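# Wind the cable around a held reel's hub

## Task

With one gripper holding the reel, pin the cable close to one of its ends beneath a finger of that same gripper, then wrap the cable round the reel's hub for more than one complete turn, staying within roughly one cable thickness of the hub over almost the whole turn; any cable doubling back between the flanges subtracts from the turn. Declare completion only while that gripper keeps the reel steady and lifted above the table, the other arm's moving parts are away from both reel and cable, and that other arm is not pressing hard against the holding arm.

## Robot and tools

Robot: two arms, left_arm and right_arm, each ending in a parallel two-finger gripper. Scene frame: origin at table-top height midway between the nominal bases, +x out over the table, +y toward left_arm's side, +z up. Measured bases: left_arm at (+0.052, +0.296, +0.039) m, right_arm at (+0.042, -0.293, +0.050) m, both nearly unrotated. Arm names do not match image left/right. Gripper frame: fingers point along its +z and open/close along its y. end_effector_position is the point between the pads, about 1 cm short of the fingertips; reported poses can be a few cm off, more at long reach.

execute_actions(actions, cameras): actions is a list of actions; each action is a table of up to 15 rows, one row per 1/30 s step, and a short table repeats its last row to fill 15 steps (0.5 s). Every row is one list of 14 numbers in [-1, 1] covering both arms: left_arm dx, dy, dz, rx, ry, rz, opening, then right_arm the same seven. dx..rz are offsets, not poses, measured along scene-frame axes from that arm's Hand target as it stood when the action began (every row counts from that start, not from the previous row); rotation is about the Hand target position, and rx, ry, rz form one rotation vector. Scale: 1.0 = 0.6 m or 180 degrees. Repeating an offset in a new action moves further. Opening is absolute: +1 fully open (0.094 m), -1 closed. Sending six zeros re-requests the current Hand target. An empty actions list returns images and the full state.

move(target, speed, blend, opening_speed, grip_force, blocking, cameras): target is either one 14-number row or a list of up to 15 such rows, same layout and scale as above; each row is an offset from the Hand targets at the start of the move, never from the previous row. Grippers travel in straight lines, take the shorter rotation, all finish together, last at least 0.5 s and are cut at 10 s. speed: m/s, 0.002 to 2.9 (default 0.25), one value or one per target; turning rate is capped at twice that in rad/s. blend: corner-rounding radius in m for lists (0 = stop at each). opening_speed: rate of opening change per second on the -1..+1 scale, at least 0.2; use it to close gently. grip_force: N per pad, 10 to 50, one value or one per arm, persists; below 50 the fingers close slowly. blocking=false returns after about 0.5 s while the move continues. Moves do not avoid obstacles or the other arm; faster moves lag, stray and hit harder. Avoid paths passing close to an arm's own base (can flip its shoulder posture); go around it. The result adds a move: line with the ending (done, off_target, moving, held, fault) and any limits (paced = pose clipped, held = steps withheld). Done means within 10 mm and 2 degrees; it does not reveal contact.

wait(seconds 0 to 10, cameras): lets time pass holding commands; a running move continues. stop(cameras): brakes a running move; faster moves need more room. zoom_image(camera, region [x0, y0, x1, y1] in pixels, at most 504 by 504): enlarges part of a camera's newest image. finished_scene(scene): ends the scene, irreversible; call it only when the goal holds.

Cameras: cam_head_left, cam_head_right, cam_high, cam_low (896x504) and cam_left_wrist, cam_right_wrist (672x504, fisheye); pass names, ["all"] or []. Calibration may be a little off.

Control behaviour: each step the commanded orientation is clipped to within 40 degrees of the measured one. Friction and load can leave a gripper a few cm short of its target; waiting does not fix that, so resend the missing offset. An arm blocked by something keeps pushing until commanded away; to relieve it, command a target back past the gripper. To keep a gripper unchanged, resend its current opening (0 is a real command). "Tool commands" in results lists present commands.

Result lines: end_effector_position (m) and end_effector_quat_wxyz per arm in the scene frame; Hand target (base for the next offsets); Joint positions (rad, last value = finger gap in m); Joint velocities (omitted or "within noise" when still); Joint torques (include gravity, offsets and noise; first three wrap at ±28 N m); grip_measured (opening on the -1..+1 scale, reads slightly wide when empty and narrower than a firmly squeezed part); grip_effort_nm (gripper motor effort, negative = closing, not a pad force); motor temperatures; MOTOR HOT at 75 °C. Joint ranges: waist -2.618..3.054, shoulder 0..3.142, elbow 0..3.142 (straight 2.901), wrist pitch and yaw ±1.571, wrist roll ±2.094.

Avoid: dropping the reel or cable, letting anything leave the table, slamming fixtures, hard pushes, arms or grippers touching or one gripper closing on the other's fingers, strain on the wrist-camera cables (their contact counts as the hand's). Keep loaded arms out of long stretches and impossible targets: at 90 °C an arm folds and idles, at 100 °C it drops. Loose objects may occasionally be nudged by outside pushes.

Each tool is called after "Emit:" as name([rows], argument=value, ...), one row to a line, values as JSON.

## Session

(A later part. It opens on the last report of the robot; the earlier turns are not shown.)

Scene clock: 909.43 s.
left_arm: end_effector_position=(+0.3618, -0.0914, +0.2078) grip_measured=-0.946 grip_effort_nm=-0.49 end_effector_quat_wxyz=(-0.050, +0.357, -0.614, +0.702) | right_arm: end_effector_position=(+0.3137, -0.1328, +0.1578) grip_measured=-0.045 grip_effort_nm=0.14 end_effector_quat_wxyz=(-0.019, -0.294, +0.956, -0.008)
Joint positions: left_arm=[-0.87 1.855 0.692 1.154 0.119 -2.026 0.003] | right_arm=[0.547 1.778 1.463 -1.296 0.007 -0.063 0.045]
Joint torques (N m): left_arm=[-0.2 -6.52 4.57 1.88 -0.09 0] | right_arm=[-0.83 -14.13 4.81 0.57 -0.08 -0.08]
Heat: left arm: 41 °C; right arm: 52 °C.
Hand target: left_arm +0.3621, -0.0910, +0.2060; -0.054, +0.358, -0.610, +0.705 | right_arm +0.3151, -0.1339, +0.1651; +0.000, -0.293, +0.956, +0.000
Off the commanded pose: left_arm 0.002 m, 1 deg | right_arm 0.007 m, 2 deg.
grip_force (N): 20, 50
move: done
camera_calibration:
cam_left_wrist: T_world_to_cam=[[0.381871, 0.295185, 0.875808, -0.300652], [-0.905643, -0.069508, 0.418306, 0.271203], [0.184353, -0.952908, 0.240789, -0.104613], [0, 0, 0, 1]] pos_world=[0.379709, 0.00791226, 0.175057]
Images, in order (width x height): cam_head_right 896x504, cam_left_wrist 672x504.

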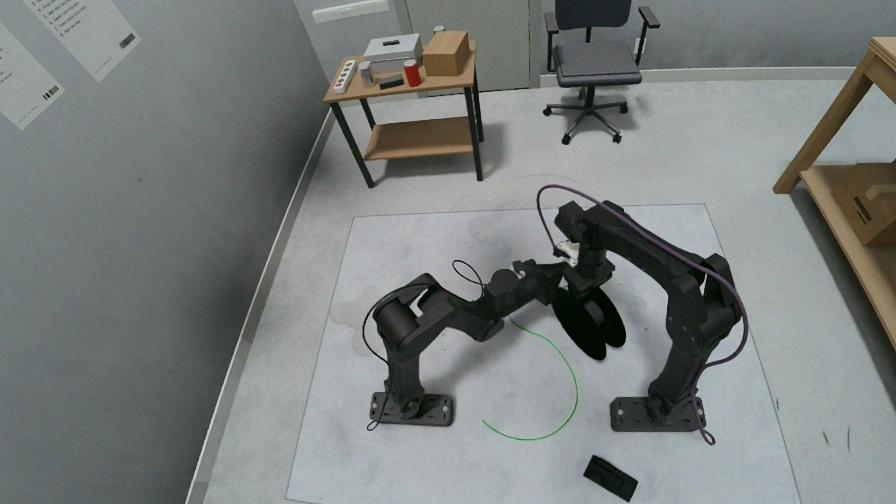

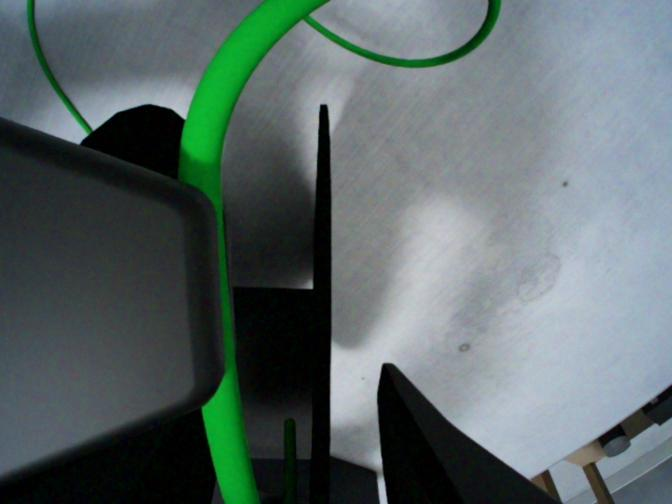

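Emit:
move(target=[0, 0, -0.05, 0, 0, 0, -1.0, 0, 0, 0, 0, 0, 0, -0.043], speed=0.03, cameras=["cam_left_wrist", "cam_head_right"])

Emit:
zoom_image(camera="cam_head_right", region=[480, 220, 640, 380])

Scene clock: 913.40 s.
left_arm: end_effector_position=(+0.3621, -0.0916, +0.1752) grip_measured=-0.946 grip_effort_nm=-0.49 end_effector_quat_wxyz=(-0.049, +0.359, -0.616, +0.700) | right_arm: end_effector_position=(+0.3138, -0.1328, +0.1578) grip_measured=-0.045 grip_effort_nm=0.14 end_effector_quat_wxyz=(-0.019, -0.294, +0.956, -0.008)
Joint positions: left_arm=[-0.87 1.978 0.672 1.29 0.119 -2.027 0.003] | right_arm=[0.547 1.778 1.463 -1.296 0.007 -0.063 0.045]
Joint torques (N m): left_arm=[-0.28 -6.95 3.92 1.9 -0.1 0.01] | right_arm=[-0.8 -14.13 4.79 0.58 -0.08 -0.09]
Heat: left arm: 41 °C; right arm: 52 °C.
Hand target: left_arm +0.3621, -0.0910, +0.1759; -0.054, +0.358, -0.610, +0.705 | right_arm +0.3150, -0.1339, +0.1651; +0.000, -0.293, +0.956, +0.000
Off the commanded pose: left_arm 0.001 m, 1 deg | right_arm 0.007 m, 2 deg.
grip_force (N): 20, 50
move: done
camera_calibration:
cam_left_wrist: T_world_to_cam=[[0.386114, 0.290882, 0.875388, -0.274005], [-0.903448, -0.0723829, 0.422543, 0.283355], [0.186273, -0.954017, 0.234849, -0.0967593], [0, 0, 0, 1]] pos_world=[0.379818, 0.0079033, 0.142855]
Images, in order (width x height): cam_head_right 896x504, cam_left_wrist 672x504.

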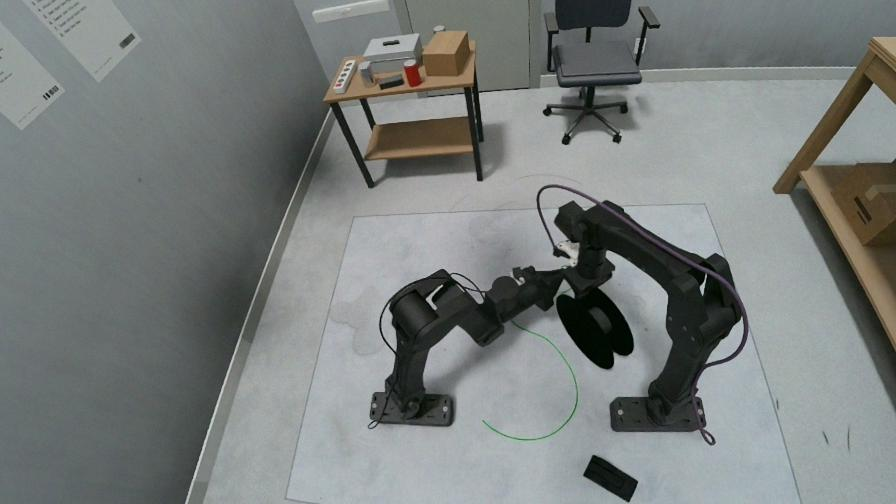

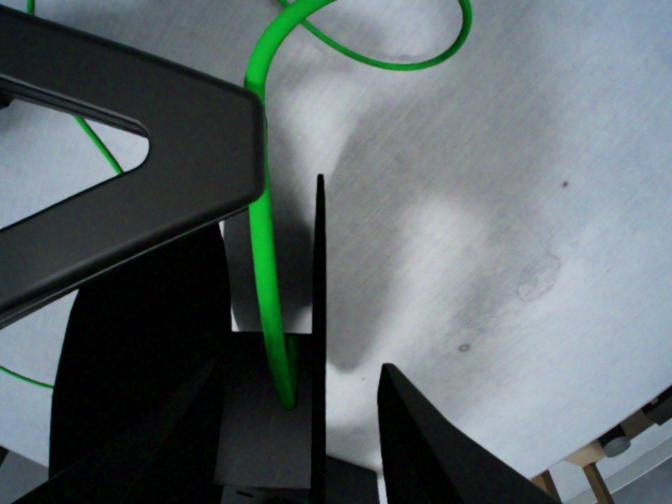

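Scaled by 3.150 from the camera's 896x504 image, which has a finer 1280x720 frame.

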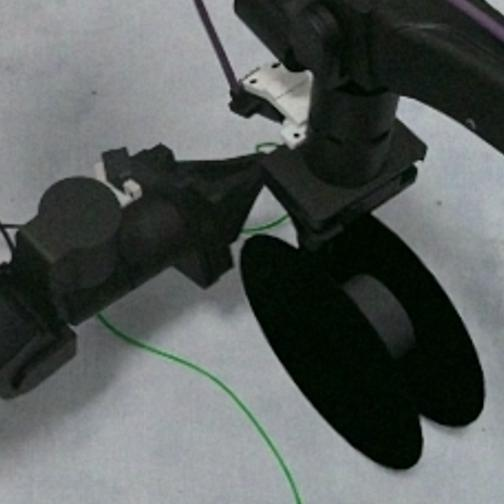

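Emit:
move(target=[0.041, 0.0285, 0.01, 0.119, 0.0867, -0.0785, -1.0, -0.0273, -0.019, -0.005, 0, 0, 0, -0.043], speed=0.05, cameras=["cam_left_wrist", "cam_head_right"])

Emit:
zoom_image(camera="cam_head_right", region=[480, 220, 640, 380])

Scene clock: 950.27 s.
left_arm: end_effector_position=(+0.3804, -0.0706, +0.1525) grip_measured=-0.946 grip_effort_nm=-0.49 end_effector_quat_wxyz=(-0.061, -0.374, +0.778, -0.501) | right_arm: end_effector_position=(+0.2972, -0.1439, +0.1560) grip_measured=-0.045 grip_effort_nm=0.14 end_effector_quat_wxyz=(-0.018, -0.295, +0.955, -0.008)
Joint positions: left_arm=[-0.682 1.805 1.003 0.211 0.495 -1.832 0.003] | right_arm=[0.543 1.702 1.366 -1.274 0.007 -0.069 0.045]
Joint torques (N m): left_arm=[0.61 -10.88 8.64 1.44 0.29 0.13] | right_arm=[-0.98 -12.97 4.79 0.59 -0.08 -0.09]
Heat: left arm: 41 °C; right arm: 50 °C.
Hand target: left_arm +0.3866, -0.0739, +0.1819; -0.050, -0.356, +0.771, -0.526 | right_arm +0.2986, -0.1453, +0.1620; -0.001, -0.293, +0.956, +0.000
Off the commanded pose: left_arm 0.030 m, 4 deg | right_arm 0.006 m, 2 deg.
grip_force (N): 20, 50
move: off_target (left_arm)
camera_calibration:
cam_left_wrist: T_world_to_cam=[[0.664906, -0.161954, 0.729158, -0.383067], [-0.745918, -0.0932553, 0.659476, 0.213468], [-0.0388068, -0.982382, -0.18281, 0.0725118], [0, 0, 0, 1]] pos_world=[0.416747, 0.0291022, 0.151795]
Images, in order (width x height): cam_head_right 896x504, cam_left_wrist 672x504.

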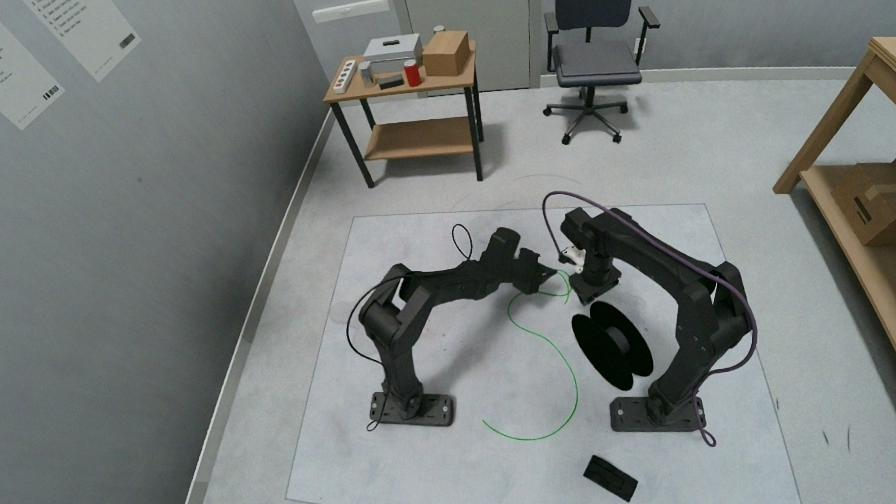

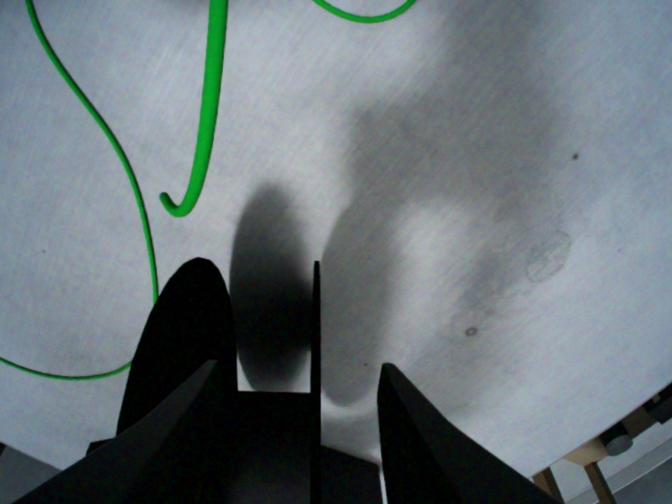

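Scaled by 3.150 from the camera's 896x504 image, which has a finer 1280x720 frame.

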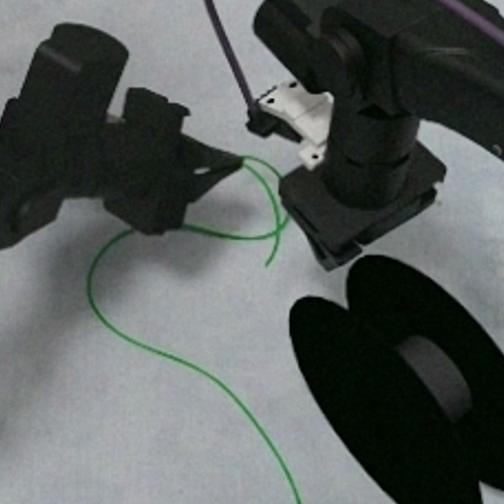

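Emit:
wait(seconds=0, cameras=["cam_head_right", "cam_left_wrist"])

Scene clock: 953.90 s.
left_arm: end_effector_position=(+0.3804, -0.0706, +0.1524) grip_measured=-0.946 grip_effort_nm=-0.49 end_effector_quat_wxyz=(-0.061, -0.374, +0.778, -0.501) | right_arm: end_effector_position=(+0.2972, -0.1439, +0.1560) grip_measured=-0.045 grip_effort_nm=0.14 end_effector_quat_wxyz=(-0.018, -0.295, +0.955, -0.008)
Joint positions: left_arm=[-0.682 1.805 1.003 0.211 0.495 -1.831 0.003] | right_arm=[0.543 1.702 1.366 -1.274 0.007 -0.069 0.045]
Joint torques (N m): left_arm=[0.57 -10.82 8.55 1.42 0.27 0.11] | right_arm=[-0.99 -12.97 4.81 0.59 -0.07 -0.09]
Heat: left arm: 41 °C; right arm: 51 °C.
Hand target: left_arm +0.3867, -0.0739, +0.1819; -0.050, -0.356, +0.771, -0.526 | right_arm +0.2986, -0.1453, +0.1620; -0.001, -0.293, +0.956, +0.000
Tool commands: left_gripper/opening=-1.0 right_gripper/opening=-0.043
Off the commanded pose: left_arm 0.030 m, 4 deg | right_arm 0.006 m, 2 deg.
grip_force (N): 20, 50
camera_calibration:
cam_left_wrist: T_world_to_cam=[[0.664846, -0.16232, 0.729131, -0.383026], [-0.745961, -0.0933027, 0.659421, 0.213496], [-0.0390072, -0.982317, -0.183116, 0.0726395], [0, 0, 0, 1]] pos_world=[0.416747, 0.0291021, 0.151794]
Images, in order (width x height): cam_head_right 896x504, cam_left_wrist 672x504.

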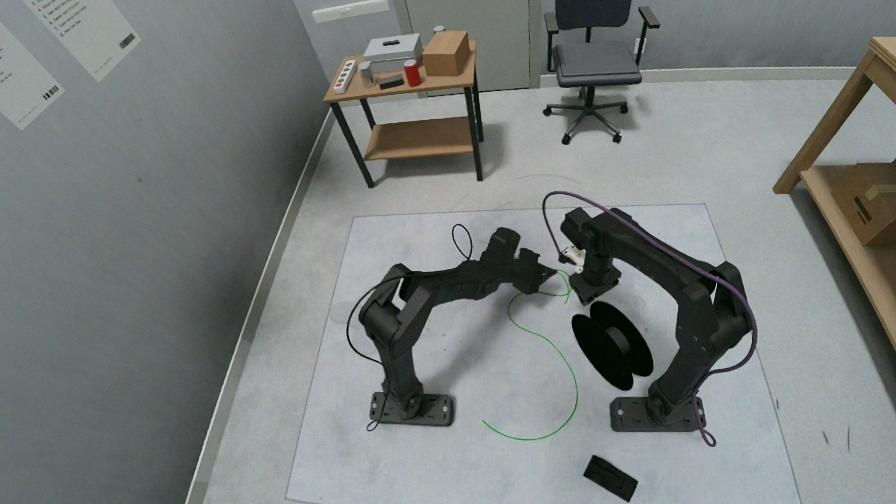

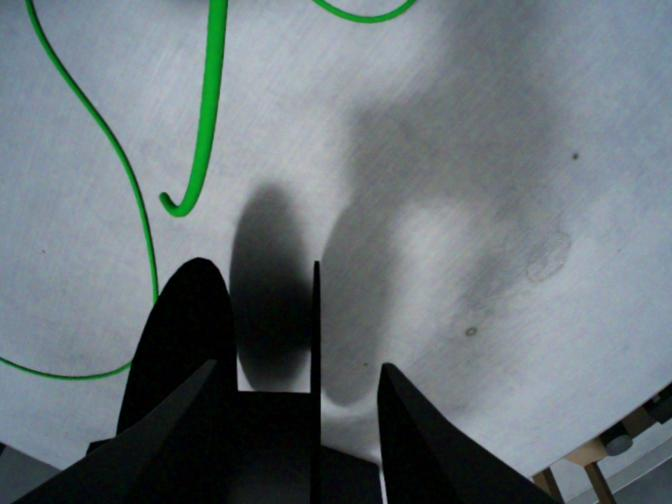

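Emit:
move(target=[0, 0, 0.03, 0, 0, 0, -1.0, -0.0775, -0.0525, -0.018, 0.0793, -0.114, 0, -0.043], speed=0.06, cameras=["cam_left_wrist", "cam_head_right"])

Emit:
zoom_image(camera="cam_head_right", region=[480, 240, 740, 440])

Scene clock: 985.57 s.
left_arm: end_effector_position=(+0.3808, -0.0709, +0.1660) grip_measured=-0.946 grip_effort_nm=-0.49 end_effector_quat_wxyz=(-0.062, -0.376, +0.779, -0.498) | right_arm: end_effector_position=(+0.2700, -0.1678, +0.1726) grip_measured=-0.045 grip_effort_nm=0.14 end_effector_quat_wxyz=(+0.249, -0.284, +0.923, +0.069)
Joint positions: left_arm=[-0.682 1.78 1.042 0.139 0.495 -1.831 0.003] | right_arm=[0.475 1.028 0.769 -0.792 -0.053 -0.122 0.045]
Joint torques (N m): left_arm=[0.55 -11.34 8.83 1.39 0.3 0.13] | right_arm=[-0.77 -2.37 3.74 1.07 -0.17 -0.04]
Heat: left arm: 42 °C; right arm: 51 °C.
Hand target: left_arm +0.3867, -0.0739, +0.2001; -0.050, -0.356, +0.771, -0.526 | right_arm +0.2522, -0.1767, +0.1513; +0.206, -0.286, +0.934, +0.066
Off the commanded pose: left_arm 0.035 m, 4 deg | right_arm 0.029 m, 5 deg.
grip_force (N): 20, 50
move: off_target (left_arm, right_arm)
camera_calibration:
cam_left_wrist: T_world_to_cam=[[0.669888, -0.166227, 0.723615, -0.394485], [-0.741372, -0.0969603, 0.664053, 0.202098], [-0.0402217, -0.981309, -0.188189, 0.0761983], [0, 0, 0, 1]] pos_world=[0.417155, 0.0287955, 0.165591]
Images, in order (width x height): cam_head_right 896x504, cam_left_wrist 672x504.

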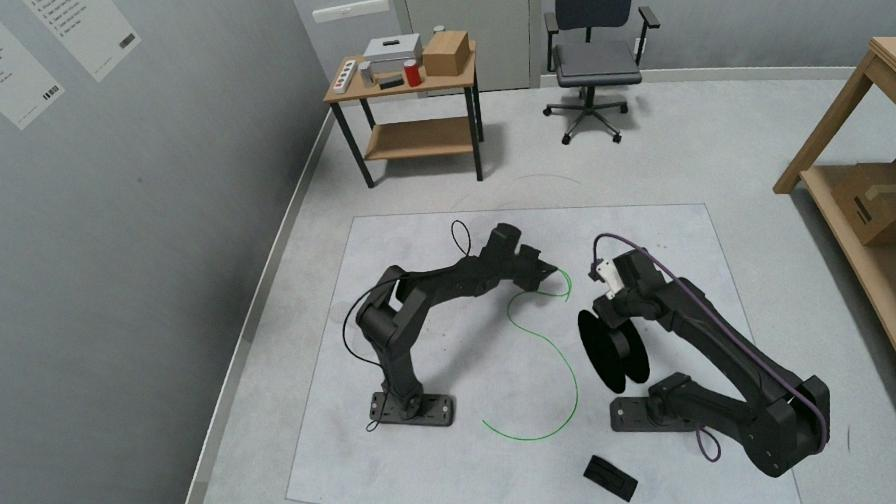

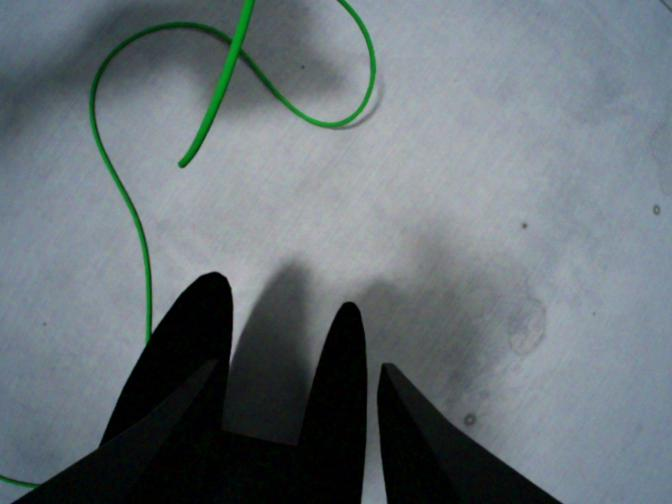

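Scaled by 1.938 from the camera's 896x504 image, which has a finer 1280x720 frame.

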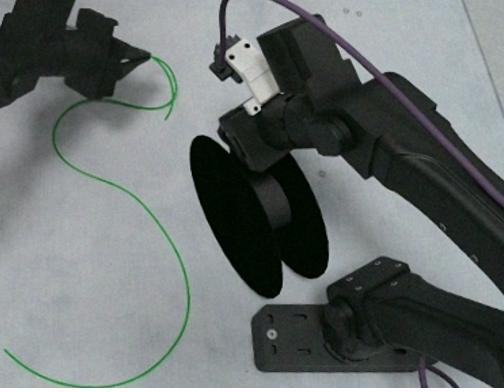

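Emit:
move(target=[0, 0, 0, 0, 0, 0, -1.0, 0.04, 0.0, 0.09, 0.0, 0.0, -0.07, -0.043], speed=0.08, cameras=["cam_left_wrist", "cam_head_right", "cam_right_wrist"])

Emit:
zoom_image(camera="cam_head_right", region=[480, 240, 740, 440])

Scene clock: 998.50 s.
left_arm: end_effector_position=(+0.3808, -0.0709, +0.1659) grip_measured=-0.946 grip_effort_nm=-0.49 end_effector_quat_wxyz=(-0.062, -0.376, +0.779, -0.498) | right_arm: end_effector_position=(+0.2756, -0.1779, +0.2016) grip_measured=-0.045 grip_effort_nm=0.13 end_effector_quat_wxyz=(+0.214, -0.182, +0.959, +0.046)
Joint positions: left_arm=[-0.682 1.78 1.042 0.138 0.495 -1.831 0.003] | right_arm=[0.491 1.112 0.963 -0.983 0.034 0.094 0.045]
Joint torques (N m): left_arm=[0.57 -11.4 8.85 1.41 0.28 0.12] | right_arm=[0.79 -2.39 8.17 1.19 0.05 0.08]
Motor temperatures (°C): left_arm=[29 40 40 38 27 28 31] | right_arm=[30 48 38 28 27 26 30]
Heat: left arm: 40 °C; right arm: 48 °C.
Hand target: left_arm +0.3867, -0.0739, +0.2000; -0.050, -0.356, +0.771, -0.526 | right_arm +0.2762, -0.1768, +0.2053; +0.212, -0.182, +0.959, +0.043
Off the commanded pose: left_arm 0.035 m, 4 deg | right_arm 0.004 m, 0 deg.
grip_force (N): 20, 50
move: off_target (left_arm)
camera_calibration:
cam_left_wrist: T_world_to_cam=[[0.670108, -0.166409, 0.72337, -0.394464], [-0.741167, -0.0970656, 0.664266, 0.201907], [-0.0403252, -0.981268, -0.188381, 0.076268], [0, 0, 0, 1]] pos_world=[0.417055, 0.0287953, 0.165591]
cam_right_wrist: T_world_to_cam=[[0.402216, -0.913875, 0.05526, -0.292921], [-0.915151, -0.399541, 0.0535318, 0.207627], [-0.0268428, -0.0721026, -0.997036, 0.297561], [0, 0, 0, 1]] pos_world=[0.315816, -0.163283, 0.301751]
Images, in order (width x height): cam_head_right 896x504, cam_left_wrist 672x504, cam_right_wrist 672x504.

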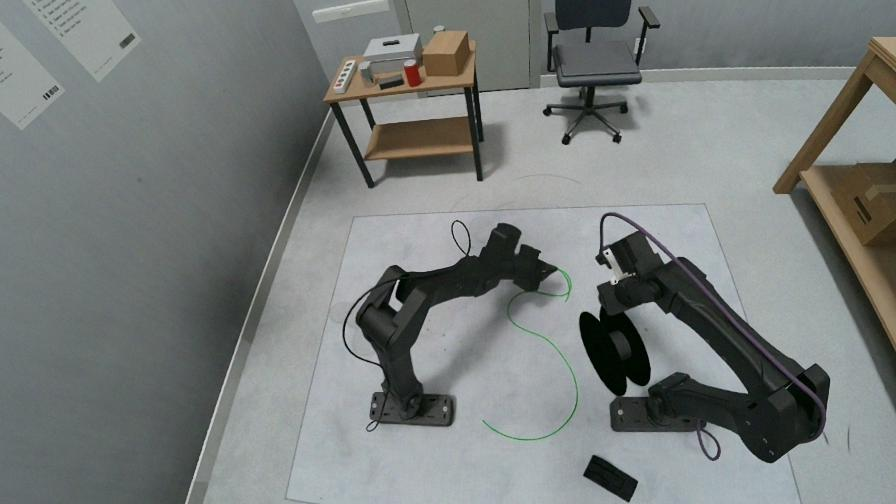

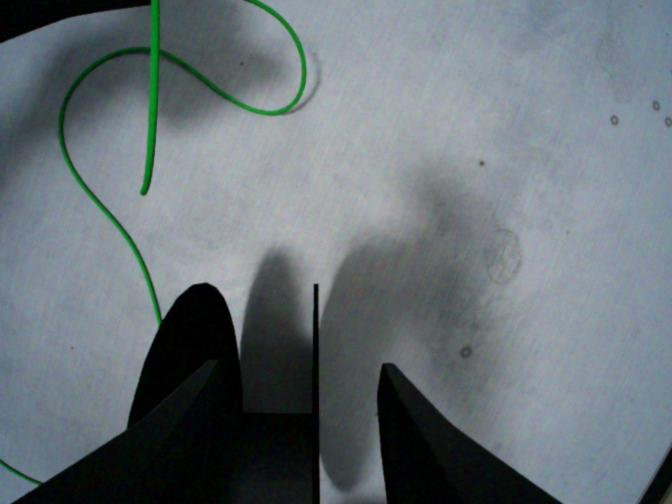

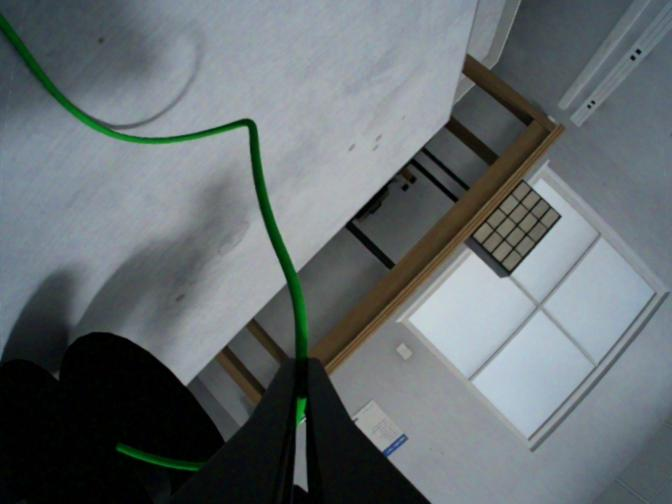

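Scaled by 1.938 from the camera's 896x504 image, which has a finer 1280x720 frame.

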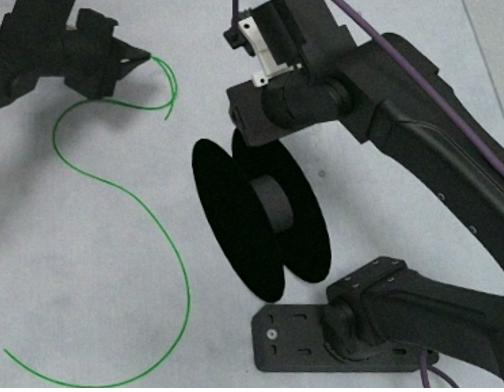

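Emit:
move(target=[0, 0, 0, 0, 0, 0, -1.0, -0.0235, -0.0172, -0.09, 0.0, 0.0, 0.0, -0.043], speed=0.06, cameras=["cam_left_wrist"])

Emit:
wait(seconds=0, cameras=["cam_head_right"])

Emit:
zoom_image(camera="cam_head_right", region=[480, 240, 740, 440])

Scene clock: 1013.47 s.
left_arm: end_effector_position=(+0.3808, -0.0709, +0.1659) grip_measured=-0.946 grip_effort_nm=-0.49 end_effector_quat_wxyz=(-0.062, -0.376, +0.779, -0.498) | right_arm: end_effector_position=(+0.2782, -0.1774, +0.1726) grip_measured=-0.045 grip_effort_nm=0.13 end_effector_quat_wxyz=(+0.252, -0.180, +0.949, +0.055)
Joint positions: left_arm=[-0.682 1.78 1.042 0.138 0.495 -1.831 0.003] | right_arm=[0.491 1.041 0.775 -0.785 0.038 0.092 0.045]
Joint torques (N m): left_arm=[0.59 -11.44 8.77 1.39 0.25 0.12] | right_arm=[-0.58 -2.22 3.85 1.1 -0.02 -0.04]
Heat: left arm: 40 °C; right arm: 45 °C.
Hand target: left_arm +0.3867, -0.0739, +0.2000; -0.050, -0.356, +0.771, -0.526 | right_arm +0.2621, -0.1871, +0.1513; +0.212, -0.182, +0.959, +0.043
Off the commanded pose: left_arm 0.035 m, 4 deg | right_arm 0.028 m, 5 deg.
grip_force (N): 20, 50
move: off_target (left_arm, right_arm)
camera_calibration:
cam_left_wrist: T_world_to_cam=[[0.670108, -0.166409, 0.72337, -0.394464], [-0.741167, -0.0970656, 0.664266, 0.201907], [-0.0403252, -0.981268, -0.188381, 0.076268], [0, 0, 0, 1]] pos_world=[0.417055, 0.0287953, 0.165591]
Images, in order (width x height): cam_left_wrist 672x504.

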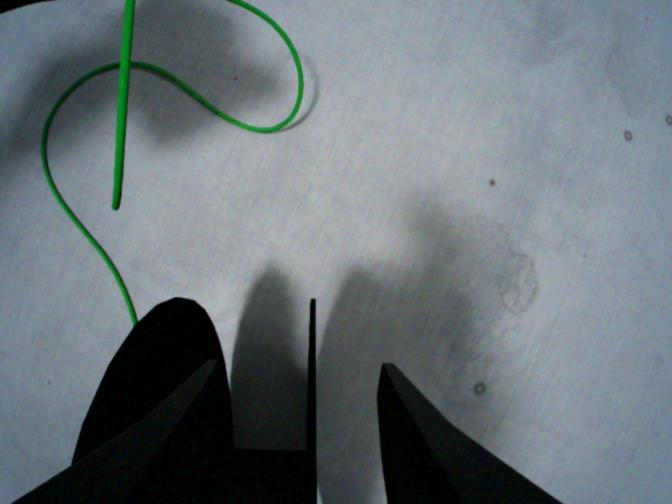

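Scene clock: 1013.47 s.
left_arm: end_effector_position=(+0.3808, -0.0709, +0.1659) grip_measured=-0.946 grip_effort_nm=-0.49 end_effector_quat_wxyz=(-0.062, -0.376, +0.779, -0.498) | right_arm: end_effector_position=(+0.2782, -0.1774, +0.1726) grip_measured=-0.045 grip_effort_nm=0.13 end_effector_quat_wxyz=(+0.252, -0.180, +0.949, +0.055)
Joint positions: left_arm=[-0.682 1.78 1.042 0.138 0.495 -1.831 0.003] | right_arm=[0.491 1.041 0.775 -0.785 0.038 0.092 0.045]
Joint torques (N m): left_arm=[0.59 -11.44 8.77 1.39 0.25 0.12] | right_arm=[-0.58 -2.22 3.85 1.1 -0.02 -0.04]
Heat: left arm: 40 °C; right arm: 45 °C.
Hand target: left_arm +0.3867, -0.0739, +0.2000; -0.050, -0.356, +0.771, -0.526 | right_arm +0.2621, -0.1871, +0.1513; +0.212, -0.182, +0.959, +0.043
Tool commands: left_gripper/opening=-1.0 right_gripper/opening=-0.043
Off the commanded pose: left_arm 0.035 m, 4 deg | right_arm 0.028 m, 5 deg.
grip_force (N): 20, 50
Images, in order (width x height): cam_head_right 896x504.

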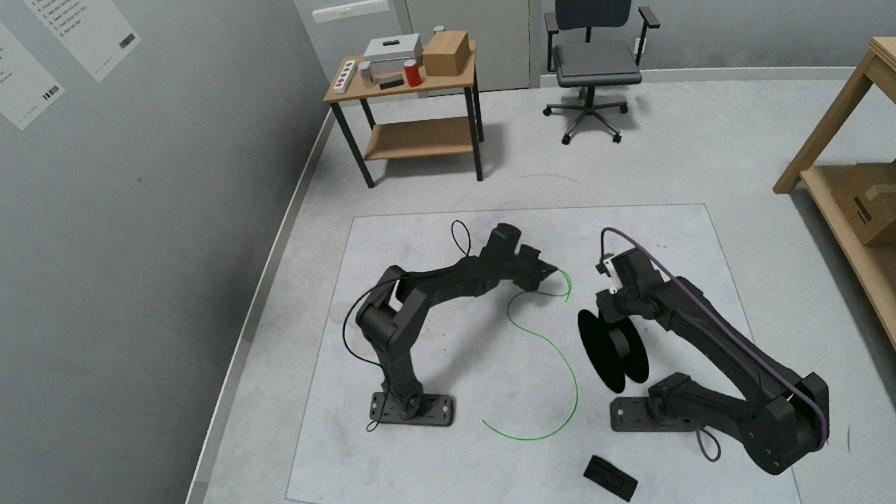

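Scaled by 1.938 from the camera's 896x504 image, which has a finer 1280x720 frame.

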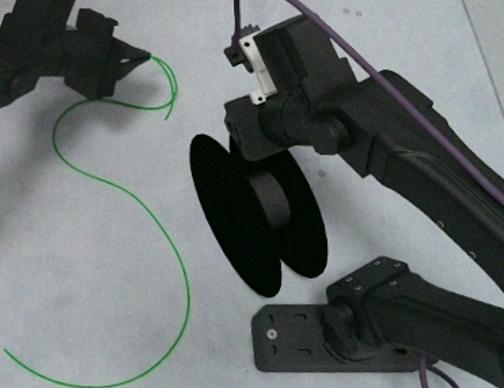

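Emit:
move(target=[0, 0, 0, 0, 0, 0, -1.0, -0.0277, -0.0117, -0.0405, 0.0, 0.0, 0.0, -0.043], speed=0.05, cameras=["cam_left_wrist"])

Scene clock: 1019.97 s.
left_arm: end_effector_position=(+0.3808, -0.0709, +0.1659) grip_measured=-0.946 grip_effort_nm=-0.49 end_effector_quat_wxyz=(-0.062, -0.376, +0.779, -0.498) | right_arm: end_effector_position=(+0.2873, -0.1735, +0.1790) grip_measured=-0.045 grip_effort_nm=0.13 end_effector_quat_wxyz=(+0.315, -0.175, +0.930, +0.071)
Joint positions: left_arm=[-0.682 1.78 1.042 0.138 0.495 -1.831 0.003] | right_arm=[0.491 0.958 0.69 -0.647 0.042 0.092 0.045]
Joint torques (N m): left_arm=[0.69 -11.38 8.94 1.38 0.26 0.13] | right_arm=[0.03 -0.05 2.24 0.36 -0.04 0.01]
Heat: left arm: 40 °C; right arm: 44 °C.
Hand target: left_arm +0.3867, -0.0739, +0.2000; -0.050, -0.356, +0.771, -0.526 | right_arm +0.2454, -0.1942, +0.1269; +0.211, -0.182, +0.959, +0.043
Off the commanded pose: left_arm 0.035 m, 4 deg | right_arm 0.070 m, 13 deg.
grip_force (N): 20, 50
move: off_target (left_arm, right_arm)
camera_calibration:
cam_left_wrist: T_world_to_cam=[[0.670108, -0.166409, 0.72337, -0.394464], [-0.741167, -0.0970656, 0.664266, 0.201907], [-0.0403252, -0.981268, -0.188381, 0.076268], [0, 0, 0, 1]] pos_world=[0.417055, 0.0287953, 0.165591]
Images, in order (width x height): cam_left_wrist 672x504.

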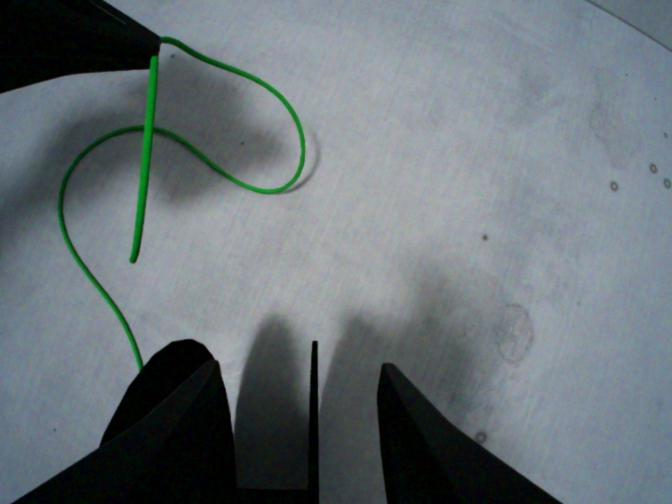

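Emit:
move(target=[0, 0, 0, 0, 0, 0, -1.0, 0.0698, 0.0345, 0.175, 0.0, 0.0, 0.0, -0.043], speed=0.1)

Emit:
move(target=[0, 0, 0, 0, 0, 0, -1.0, 0.0, 0.0, 0.0, -0.0215, 0.0512, 0.0, -0.043], speed=0.1, cameras=["cam_left_wrist", "cam_right_wrist", "cam_head_right"])

Emit:
zoom_image(camera="cam_head_right", region=[480, 240, 740, 440])

Scene clock: 1030.77 s.
left_arm: end_effector_position=(+0.3808, -0.0709, +0.1659) grip_measured=-0.946 grip_effort_nm=-0.49 end_effector_quat_wxyz=(-0.062, -0.376, +0.779, -0.498) | right_arm: end_effector_position=(+0.2870, -0.1737, +0.2297) grip_measured=-0.045 grip_effort_nm=0.13 end_effector_quat_wxyz=(+0.217, -0.182, +0.958, +0.042)
Joint positions: left_arm=[-0.682 1.78 1.042 0.138 0.495 -1.831 0.003] | right_arm=[0.491 1.17 1.106 -1.064 0.042 0.092 0.045]
Joint torques (N m): left_arm=[0.65 -11.3 8.9 1.41 0.29 0.14] | right_arm=[-0.28 -2.85 7.94 1.18 -0.05 -0.02]
Motor temperatures (°C): left_arm=[29 39 40 38 27 28 31] | right_arm=[30 43 38 29 27 26 30]
Heat: left arm: 40 °C; right arm: 43 °C.
Hand target: left_arm +0.3867, -0.0739, +0.2000; -0.050, -0.356, +0.771, -0.526 | right_arm +0.2874, -0.1734, +0.2320; +0.212, -0.182, +0.959, +0.043
Off the commanded pose: left_arm 0.035 m, 4 deg | right_arm 0.002 m, 1 deg.
grip_force (N): 20, 50
move: off_target (left_arm)

Scene clock: 1032.30 s.
left_arm: end_effector_position=(+0.3808, -0.0709, +0.1659) grip_measured=-0.946 grip_effort_nm=-0.49 end_effector_quat_wxyz=(-0.062, -0.376, +0.779, -0.498) | right_arm: end_effector_position=(+0.2856, -0.1735, +0.2297) grip_measured=-0.045 grip_effort_nm=0.13 end_effector_quat_wxyz=(+0.133, -0.185, +0.973, +0.023)
Joint positions: left_arm=[-0.682 1.78 1.042 0.138 0.495 -1.831 0.003] | right_arm=[0.485 1.331 1.274 -1.246 0.03 0.092 0.045]
Joint torques (N m): left_arm=[0.64 -11.36 8.81 1.41 0.29 0.14] | right_arm=[-0.75 -4.07 7.9 0.91 -0.09 -0.08]
Heat: left arm: 40 °C; right arm: 42 °C.
Hand target: left_arm +0.3867, -0.0739, +0.2000; -0.050, -0.356, +0.771, -0.526 | right_arm +0.2873, -0.1735, +0.2320; +0.128, -0.185, +0.974, +0.025
Off the commanded pose: left_arm 0.035 m, 4 deg | right_arm 0.003 m, 1 deg.
grip_force (N): 20, 50
move: off_target (left_arm)
camera_calibration:
cam_left_wrist: T_world_to_cam=[[0.670108, -0.166409, 0.72337, -0.394464], [-0.741167, -0.0970656, 0.664266, 0.201907], [-0.0403252, -0.981268, -0.188381, 0.076268], [0, 0, 0, 1]] pos_world=[0.417055, 0.0287953, 0.165591]
cam_right_wrist: T_world_to_cam=[[0.409304, -0.91031, 0.0616961, -0.29731], [-0.894807, -0.38728, 0.222116, 0.174678], [-0.1783, -0.146119, -0.973066, 0.351047], [0, 0, 0, 1]] pos_world=[0.340585, -0.151701, 0.321136]
Images, in order (width x height): cam_head_right 896x504, cam_left_wrist 672x504, cam_right_wrist 672x504.

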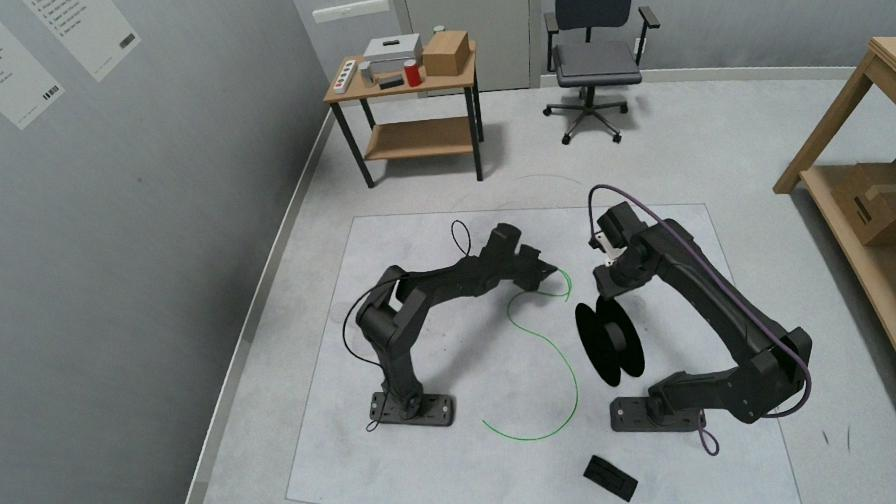

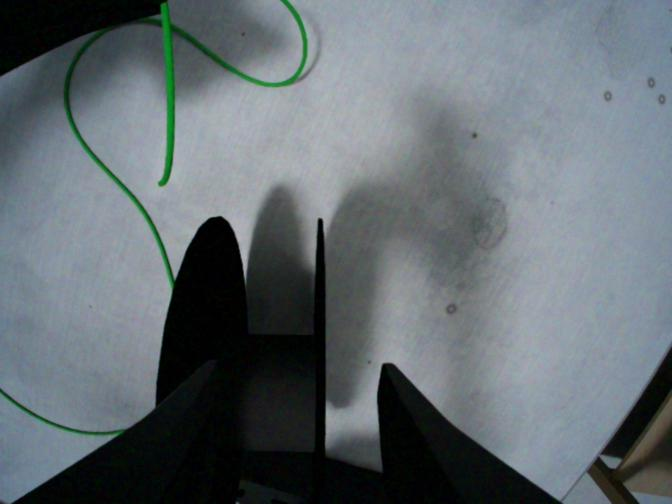

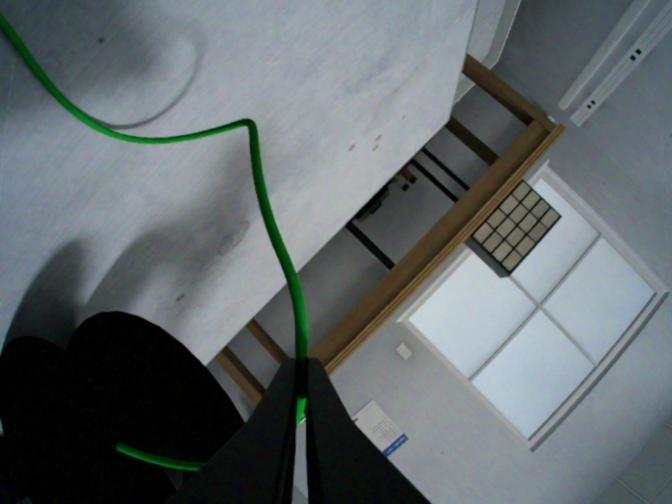

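Scaled by 1.938 from the camera's 896x504 image, which has a finer 1280x720 frame.

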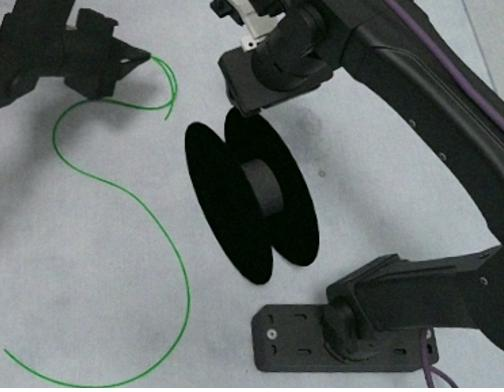

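Emit:
move(target=[0, 0, 0, 0, 0, 0, -1.0, -0.008, -0.013, -0.11, 0.0, 0.0, 0.0, -0.043], speed=0.06, cameras=["cam_left_wrist", "cam_right_wrist"])

Scene clock: 1039.57 s.
left_arm: end_effector_position=(+0.3808, -0.0709, +0.1659) grip_measured=-0.946 grip_effort_nm=-0.49 end_effector_quat_wxyz=(-0.062, -0.376, +0.779, -0.498) | right_arm: end_effector_position=(+0.2823, -0.1807, +0.1620) grip_measured=-0.045 grip_effort_nm=0.13 end_effector_quat_wxyz=(+0.114, -0.186, +0.976, +0.018)
Joint positions: left_arm=[-0.682 1.78 1.042 0.138 0.495 -1.831 0.003] | right_arm=[0.463 1.331 1.015 -1.026 0.025 0.072 0.045]
Joint torques (N m): left_arm=[0.5 -11.32 8.91 1.41 0.25 0.11] | right_arm=[-0.73 -8.58 5.23 1.18 -0.09 -0.09]
Heat: left arm: 40 °C; right arm: 42 °C.
Hand target: left_arm +0.3867, -0.0739, +0.2000; -0.050, -0.356, +0.771, -0.526 | right_arm +0.2826, -0.1813, +0.1660; +0.128, -0.185, +0.974, +0.025
Off the commanded pose: left_arm 0.035 m, 4 deg | right_arm 0.004 m, 2 deg.
grip_force (N): 20, 50
move: off_target (left_arm)
camera_calibration:
cam_left_wrist: T_world_to_cam=[[0.670108, -0.166409, 0.72337, -0.394464], [-0.741167, -0.0970656, 0.664266, 0.201907], [-0.0403252, -0.981268, -0.188381, 0.076268], [0, 0, 0, 1]] pos_world=[0.417055, 0.0287953, 0.165591]
cam_right_wrist: T_world_to_cam=[[0.410918, -0.909431, 0.0638935, -0.299091], [-0.88645, -0.382196, 0.261021, 0.176233], [-0.212961, -0.163897, -0.963216, 0.288549], [0, 0, 0, 1]] pos_world=[0.340573, -0.157355, 0.251045]
Images, in order (width x height): cam_left_wrist 672x504, cam_right_wrist 672x504.

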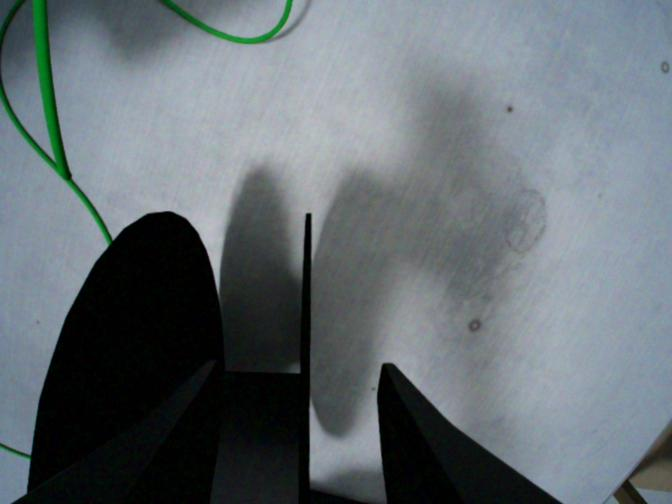

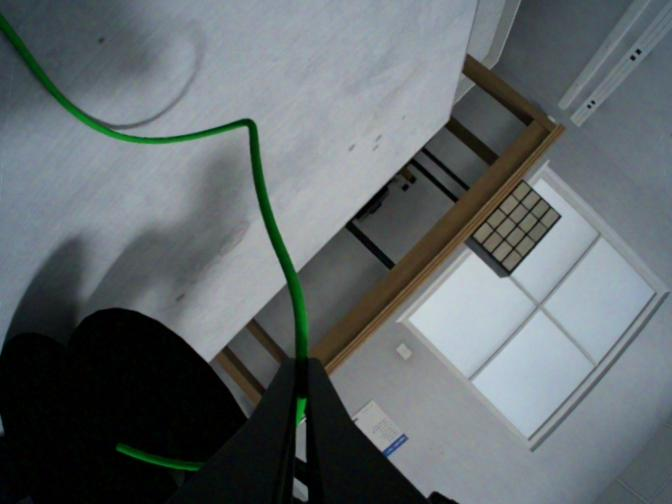

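Emit:
move(target=[0, 0, 0, 0, 0, 0, -1.0, 0.0, 0.0, -0.03, 0.0, 0.0, 0.0, -0.043], speed=0.04, cameras=["cam_left_wrist"])

Scene clock: 1043.43 s.
left_arm: end_effector_position=(+0.3808, -0.0709, +0.1659) grip_measured=-0.946 grip_effort_nm=-0.49 end_effector_quat_wxyz=(-0.062, -0.376, +0.779, -0.498) | right_arm: end_effector_position=(+0.2929, -0.1755, +0.1594) grip_measured=-0.045 grip_effort_nm=0.13 end_effector_quat_wxyz=(+0.149, -0.185, +0.971, +0.027)
Joint positions: left_arm=[-0.682 1.78 1.042 0.138 0.495 -1.831 0.003] | right_arm=[0.463 1.309 0.969 -0.928 0.025 0.071 0.045]
Joint torques (N m): left_arm=[0.65 -11.36 8.91 1.42 0.29 0.1] | right_arm=[-0.72 -5.6 3.95 1.08 -0.09 -0.08]
Heat: left arm: 40 °C; right arm: 42 °C.
Hand target: left_arm +0.3867, -0.0739, +0.2000; -0.050, -0.356, +0.771, -0.526 | right_arm +0.2825, -0.1812, +0.1479; +0.128, -0.185, +0.974, +0.025
Off the commanded pose: left_arm 0.035 m, 4 deg | right_arm 0.016 m, 2 deg.
grip_force (N): 20, 50
move: off_target (left_arm, right_arm)
camera_calibration:
cam_left_wrist: T_world_to_cam=[[0.670108, -0.166409, 0.72337, -0.394464], [-0.741167, -0.0970656, 0.664266, 0.201907], [-0.0403252, -0.981268, -0.188381, 0.076268], [0, 0, 0, 1]] pos_world=[0.417055, 0.0287953, 0.165591]
Images, in order (width x height): cam_left_wrist 672x504.

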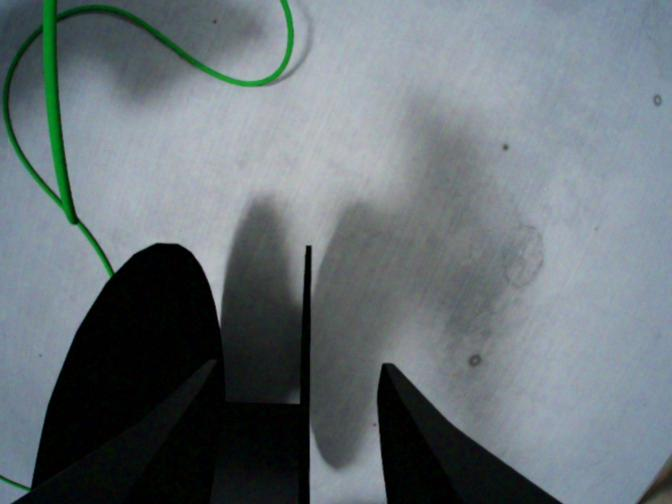

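Emit:
move(target=[0, 0, 0, 0, 0, 0, -1.0, 0.0, 0.0, 0.1, -0.032, 0.0768, 0.0, -0.043], speed=0.08, cameras=["cam_left_wrist", "cam_right_wrist"])

Scene clock: 1077.93 s.
left_arm: end_effector_position=(+0.3808, -0.0709, +0.1659) grip_measured=-0.946 grip_effort_nm=-0.49 end_effector_quat_wxyz=(-0.062, -0.376, +0.779, -0.498) | right_arm: end_effector_position=(+0.2804, -0.1816, +0.2078) grip_measured=-0.045 grip_effort_nm=0.13 end_effector_quat_wxyz=(+0.008, -0.187, +0.982, -0.004)
Joint positions: left_arm=[-0.682 1.78 1.042 0.138 0.495 -1.831 0.003] | right_arm=[0.455 1.53 1.393 -1.42 0.012 0.065 0.045]
Joint torques (N m): left_arm=[0.62 -11.33 8.92 1.37 0.29 0.12] | right_arm=[-0.69 -5.52 7.45 0.34 -0.09 -0.08]
Heat: left arm: 41 °C; right arm: 41 °C.
Hand target: left_arm +0.3867, -0.0739, +0.2000; -0.050, -0.356, +0.771, -0.526 | right_arm +0.2826, -0.1813, +0.2079; +0.000, -0.187, +0.982, -0.002
Off the commanded pose: left_arm 0.035 m, 4 deg | right_arm 0.002 m, 1 deg.
grip_force (N): 20, 50
move: off_target (left_arm)
camera_calibration:
cam_left_wrist: T_world_to_cam=[[0.670108, -0.166409, 0.72337, -0.394464], [-0.741167, -0.0970656, 0.664266, 0.201907], [-0.0403252, -0.981268, -0.188381, 0.076268], [0, 0, 0, 1]] pos_world=[0.417055, 0.0287953, 0.165591]
cam_right_wrist: T_world_to_cam=[[0.422482, -0.904688, 0.0552136, -0.302572], [-0.814287, -0.352101, 0.461478, 0.105716], [-0.398053, -0.239926, -0.885432, 0.354098], [0, 0, 0, 1]] pos_world=[0.354864, -0.151553, 0.28145]
Images, in order (width x height): cam_left_wrist 672x504, cam_right_wrist 672x504.

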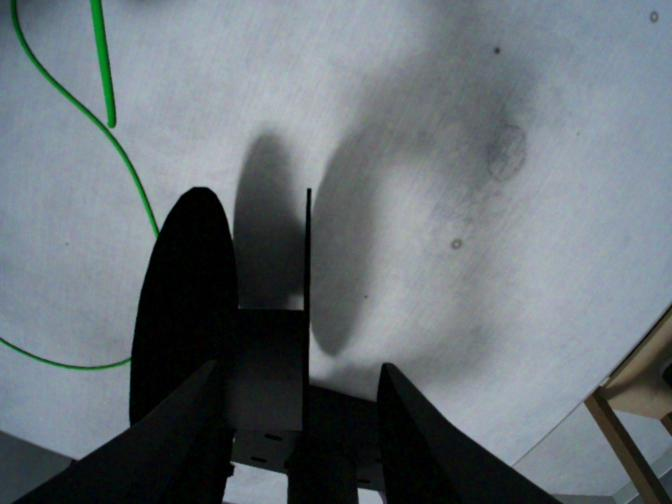

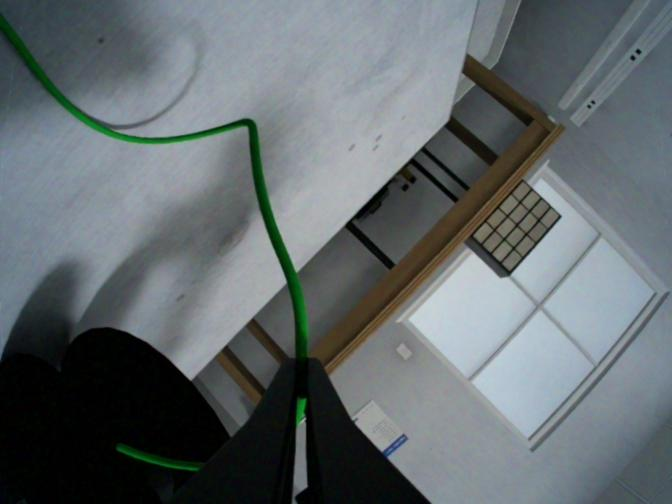

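Emit:
move(target=[0, 0, 0, 0, 0, 0, -1.0, -0.047, -0.0188, -0.085, 0.0, 0.0, 0.0, -0.043], speed=0.06, cameras=["cam_left_wrist", "cam_right_wrist"])

Scene clock: 1085.23 s.
left_arm: end_effector_position=(+0.3808, -0.0709, +0.1659) grip_measured=-0.946 grip_effort_nm=-0.48 end_effector_quat_wxyz=(-0.062, -0.376, +0.779, -0.498) | right_arm: end_effector_position=(+0.2542, -0.1939, +0.1543) grip_measured=-0.045 grip_effort_nm=0.13 end_effector_quat_wxyz=(-0.014, -0.187, +0.982, -0.010)
Joint positions: left_arm=[-0.682 1.78 1.042 0.138 0.495 -1.831 0.003] | right_arm=[0.455 1.464 1.119 -1.258 0.012 0.065 0.045]
Joint torques (N m): left_arm=[0.5 -11.32 8.85 1.41 0.27 0.13] | right_arm=[-0.06 -9.36 4.83 0.61 -0.09 -0.01]
Heat: left arm: 41 °C; right arm: 41 °C.
Hand target: left_arm +0.3867, -0.0739, +0.2000; -0.050, -0.356, +0.771, -0.526 | right_arm +0.2543, -0.1925, +0.1570; +0.000, -0.187, +0.982, -0.002
Off the commanded pose: left_arm 0.035 m, 4 deg | right_arm 0.003 m, 2 deg.
grip_force (N): 20, 50
move: off_target (left_arm)
camera_calibration:
cam_left_wrist: T_world_to_cam=[[0.670108, -0.166409, 0.72337, -0.394464], [-0.741167, -0.0970656, 0.664266, 0.201907], [-0.0403252, -0.981268, -0.188381, 0.076268], [0, 0, 0, 1]] pos_world=[0.417055, 0.0287953, 0.165591]
cam_right_wrist: T_world_to_cam=[[0.424838, -0.9036, 0.054954, -0.300061], [-0.793924, -0.342729, 0.502216, 0.0950593], [-0.434968, -0.25699, -0.862994, 0.295928], [0, 0, 0, 1]] pos_world=[0.331667, -0.162505, 0.224134]
Images, in order (width x height): cam_left_wrist 672x504, cam_right_wrist 672x504.

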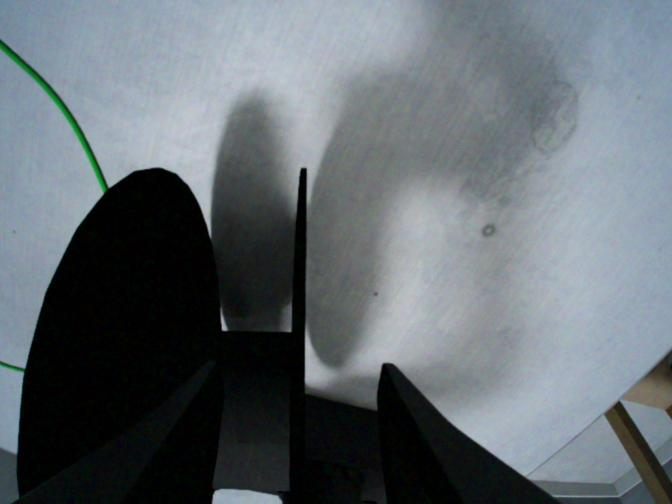

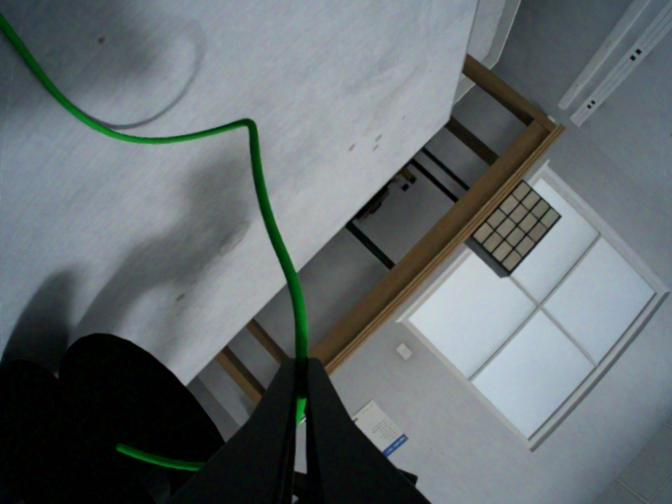

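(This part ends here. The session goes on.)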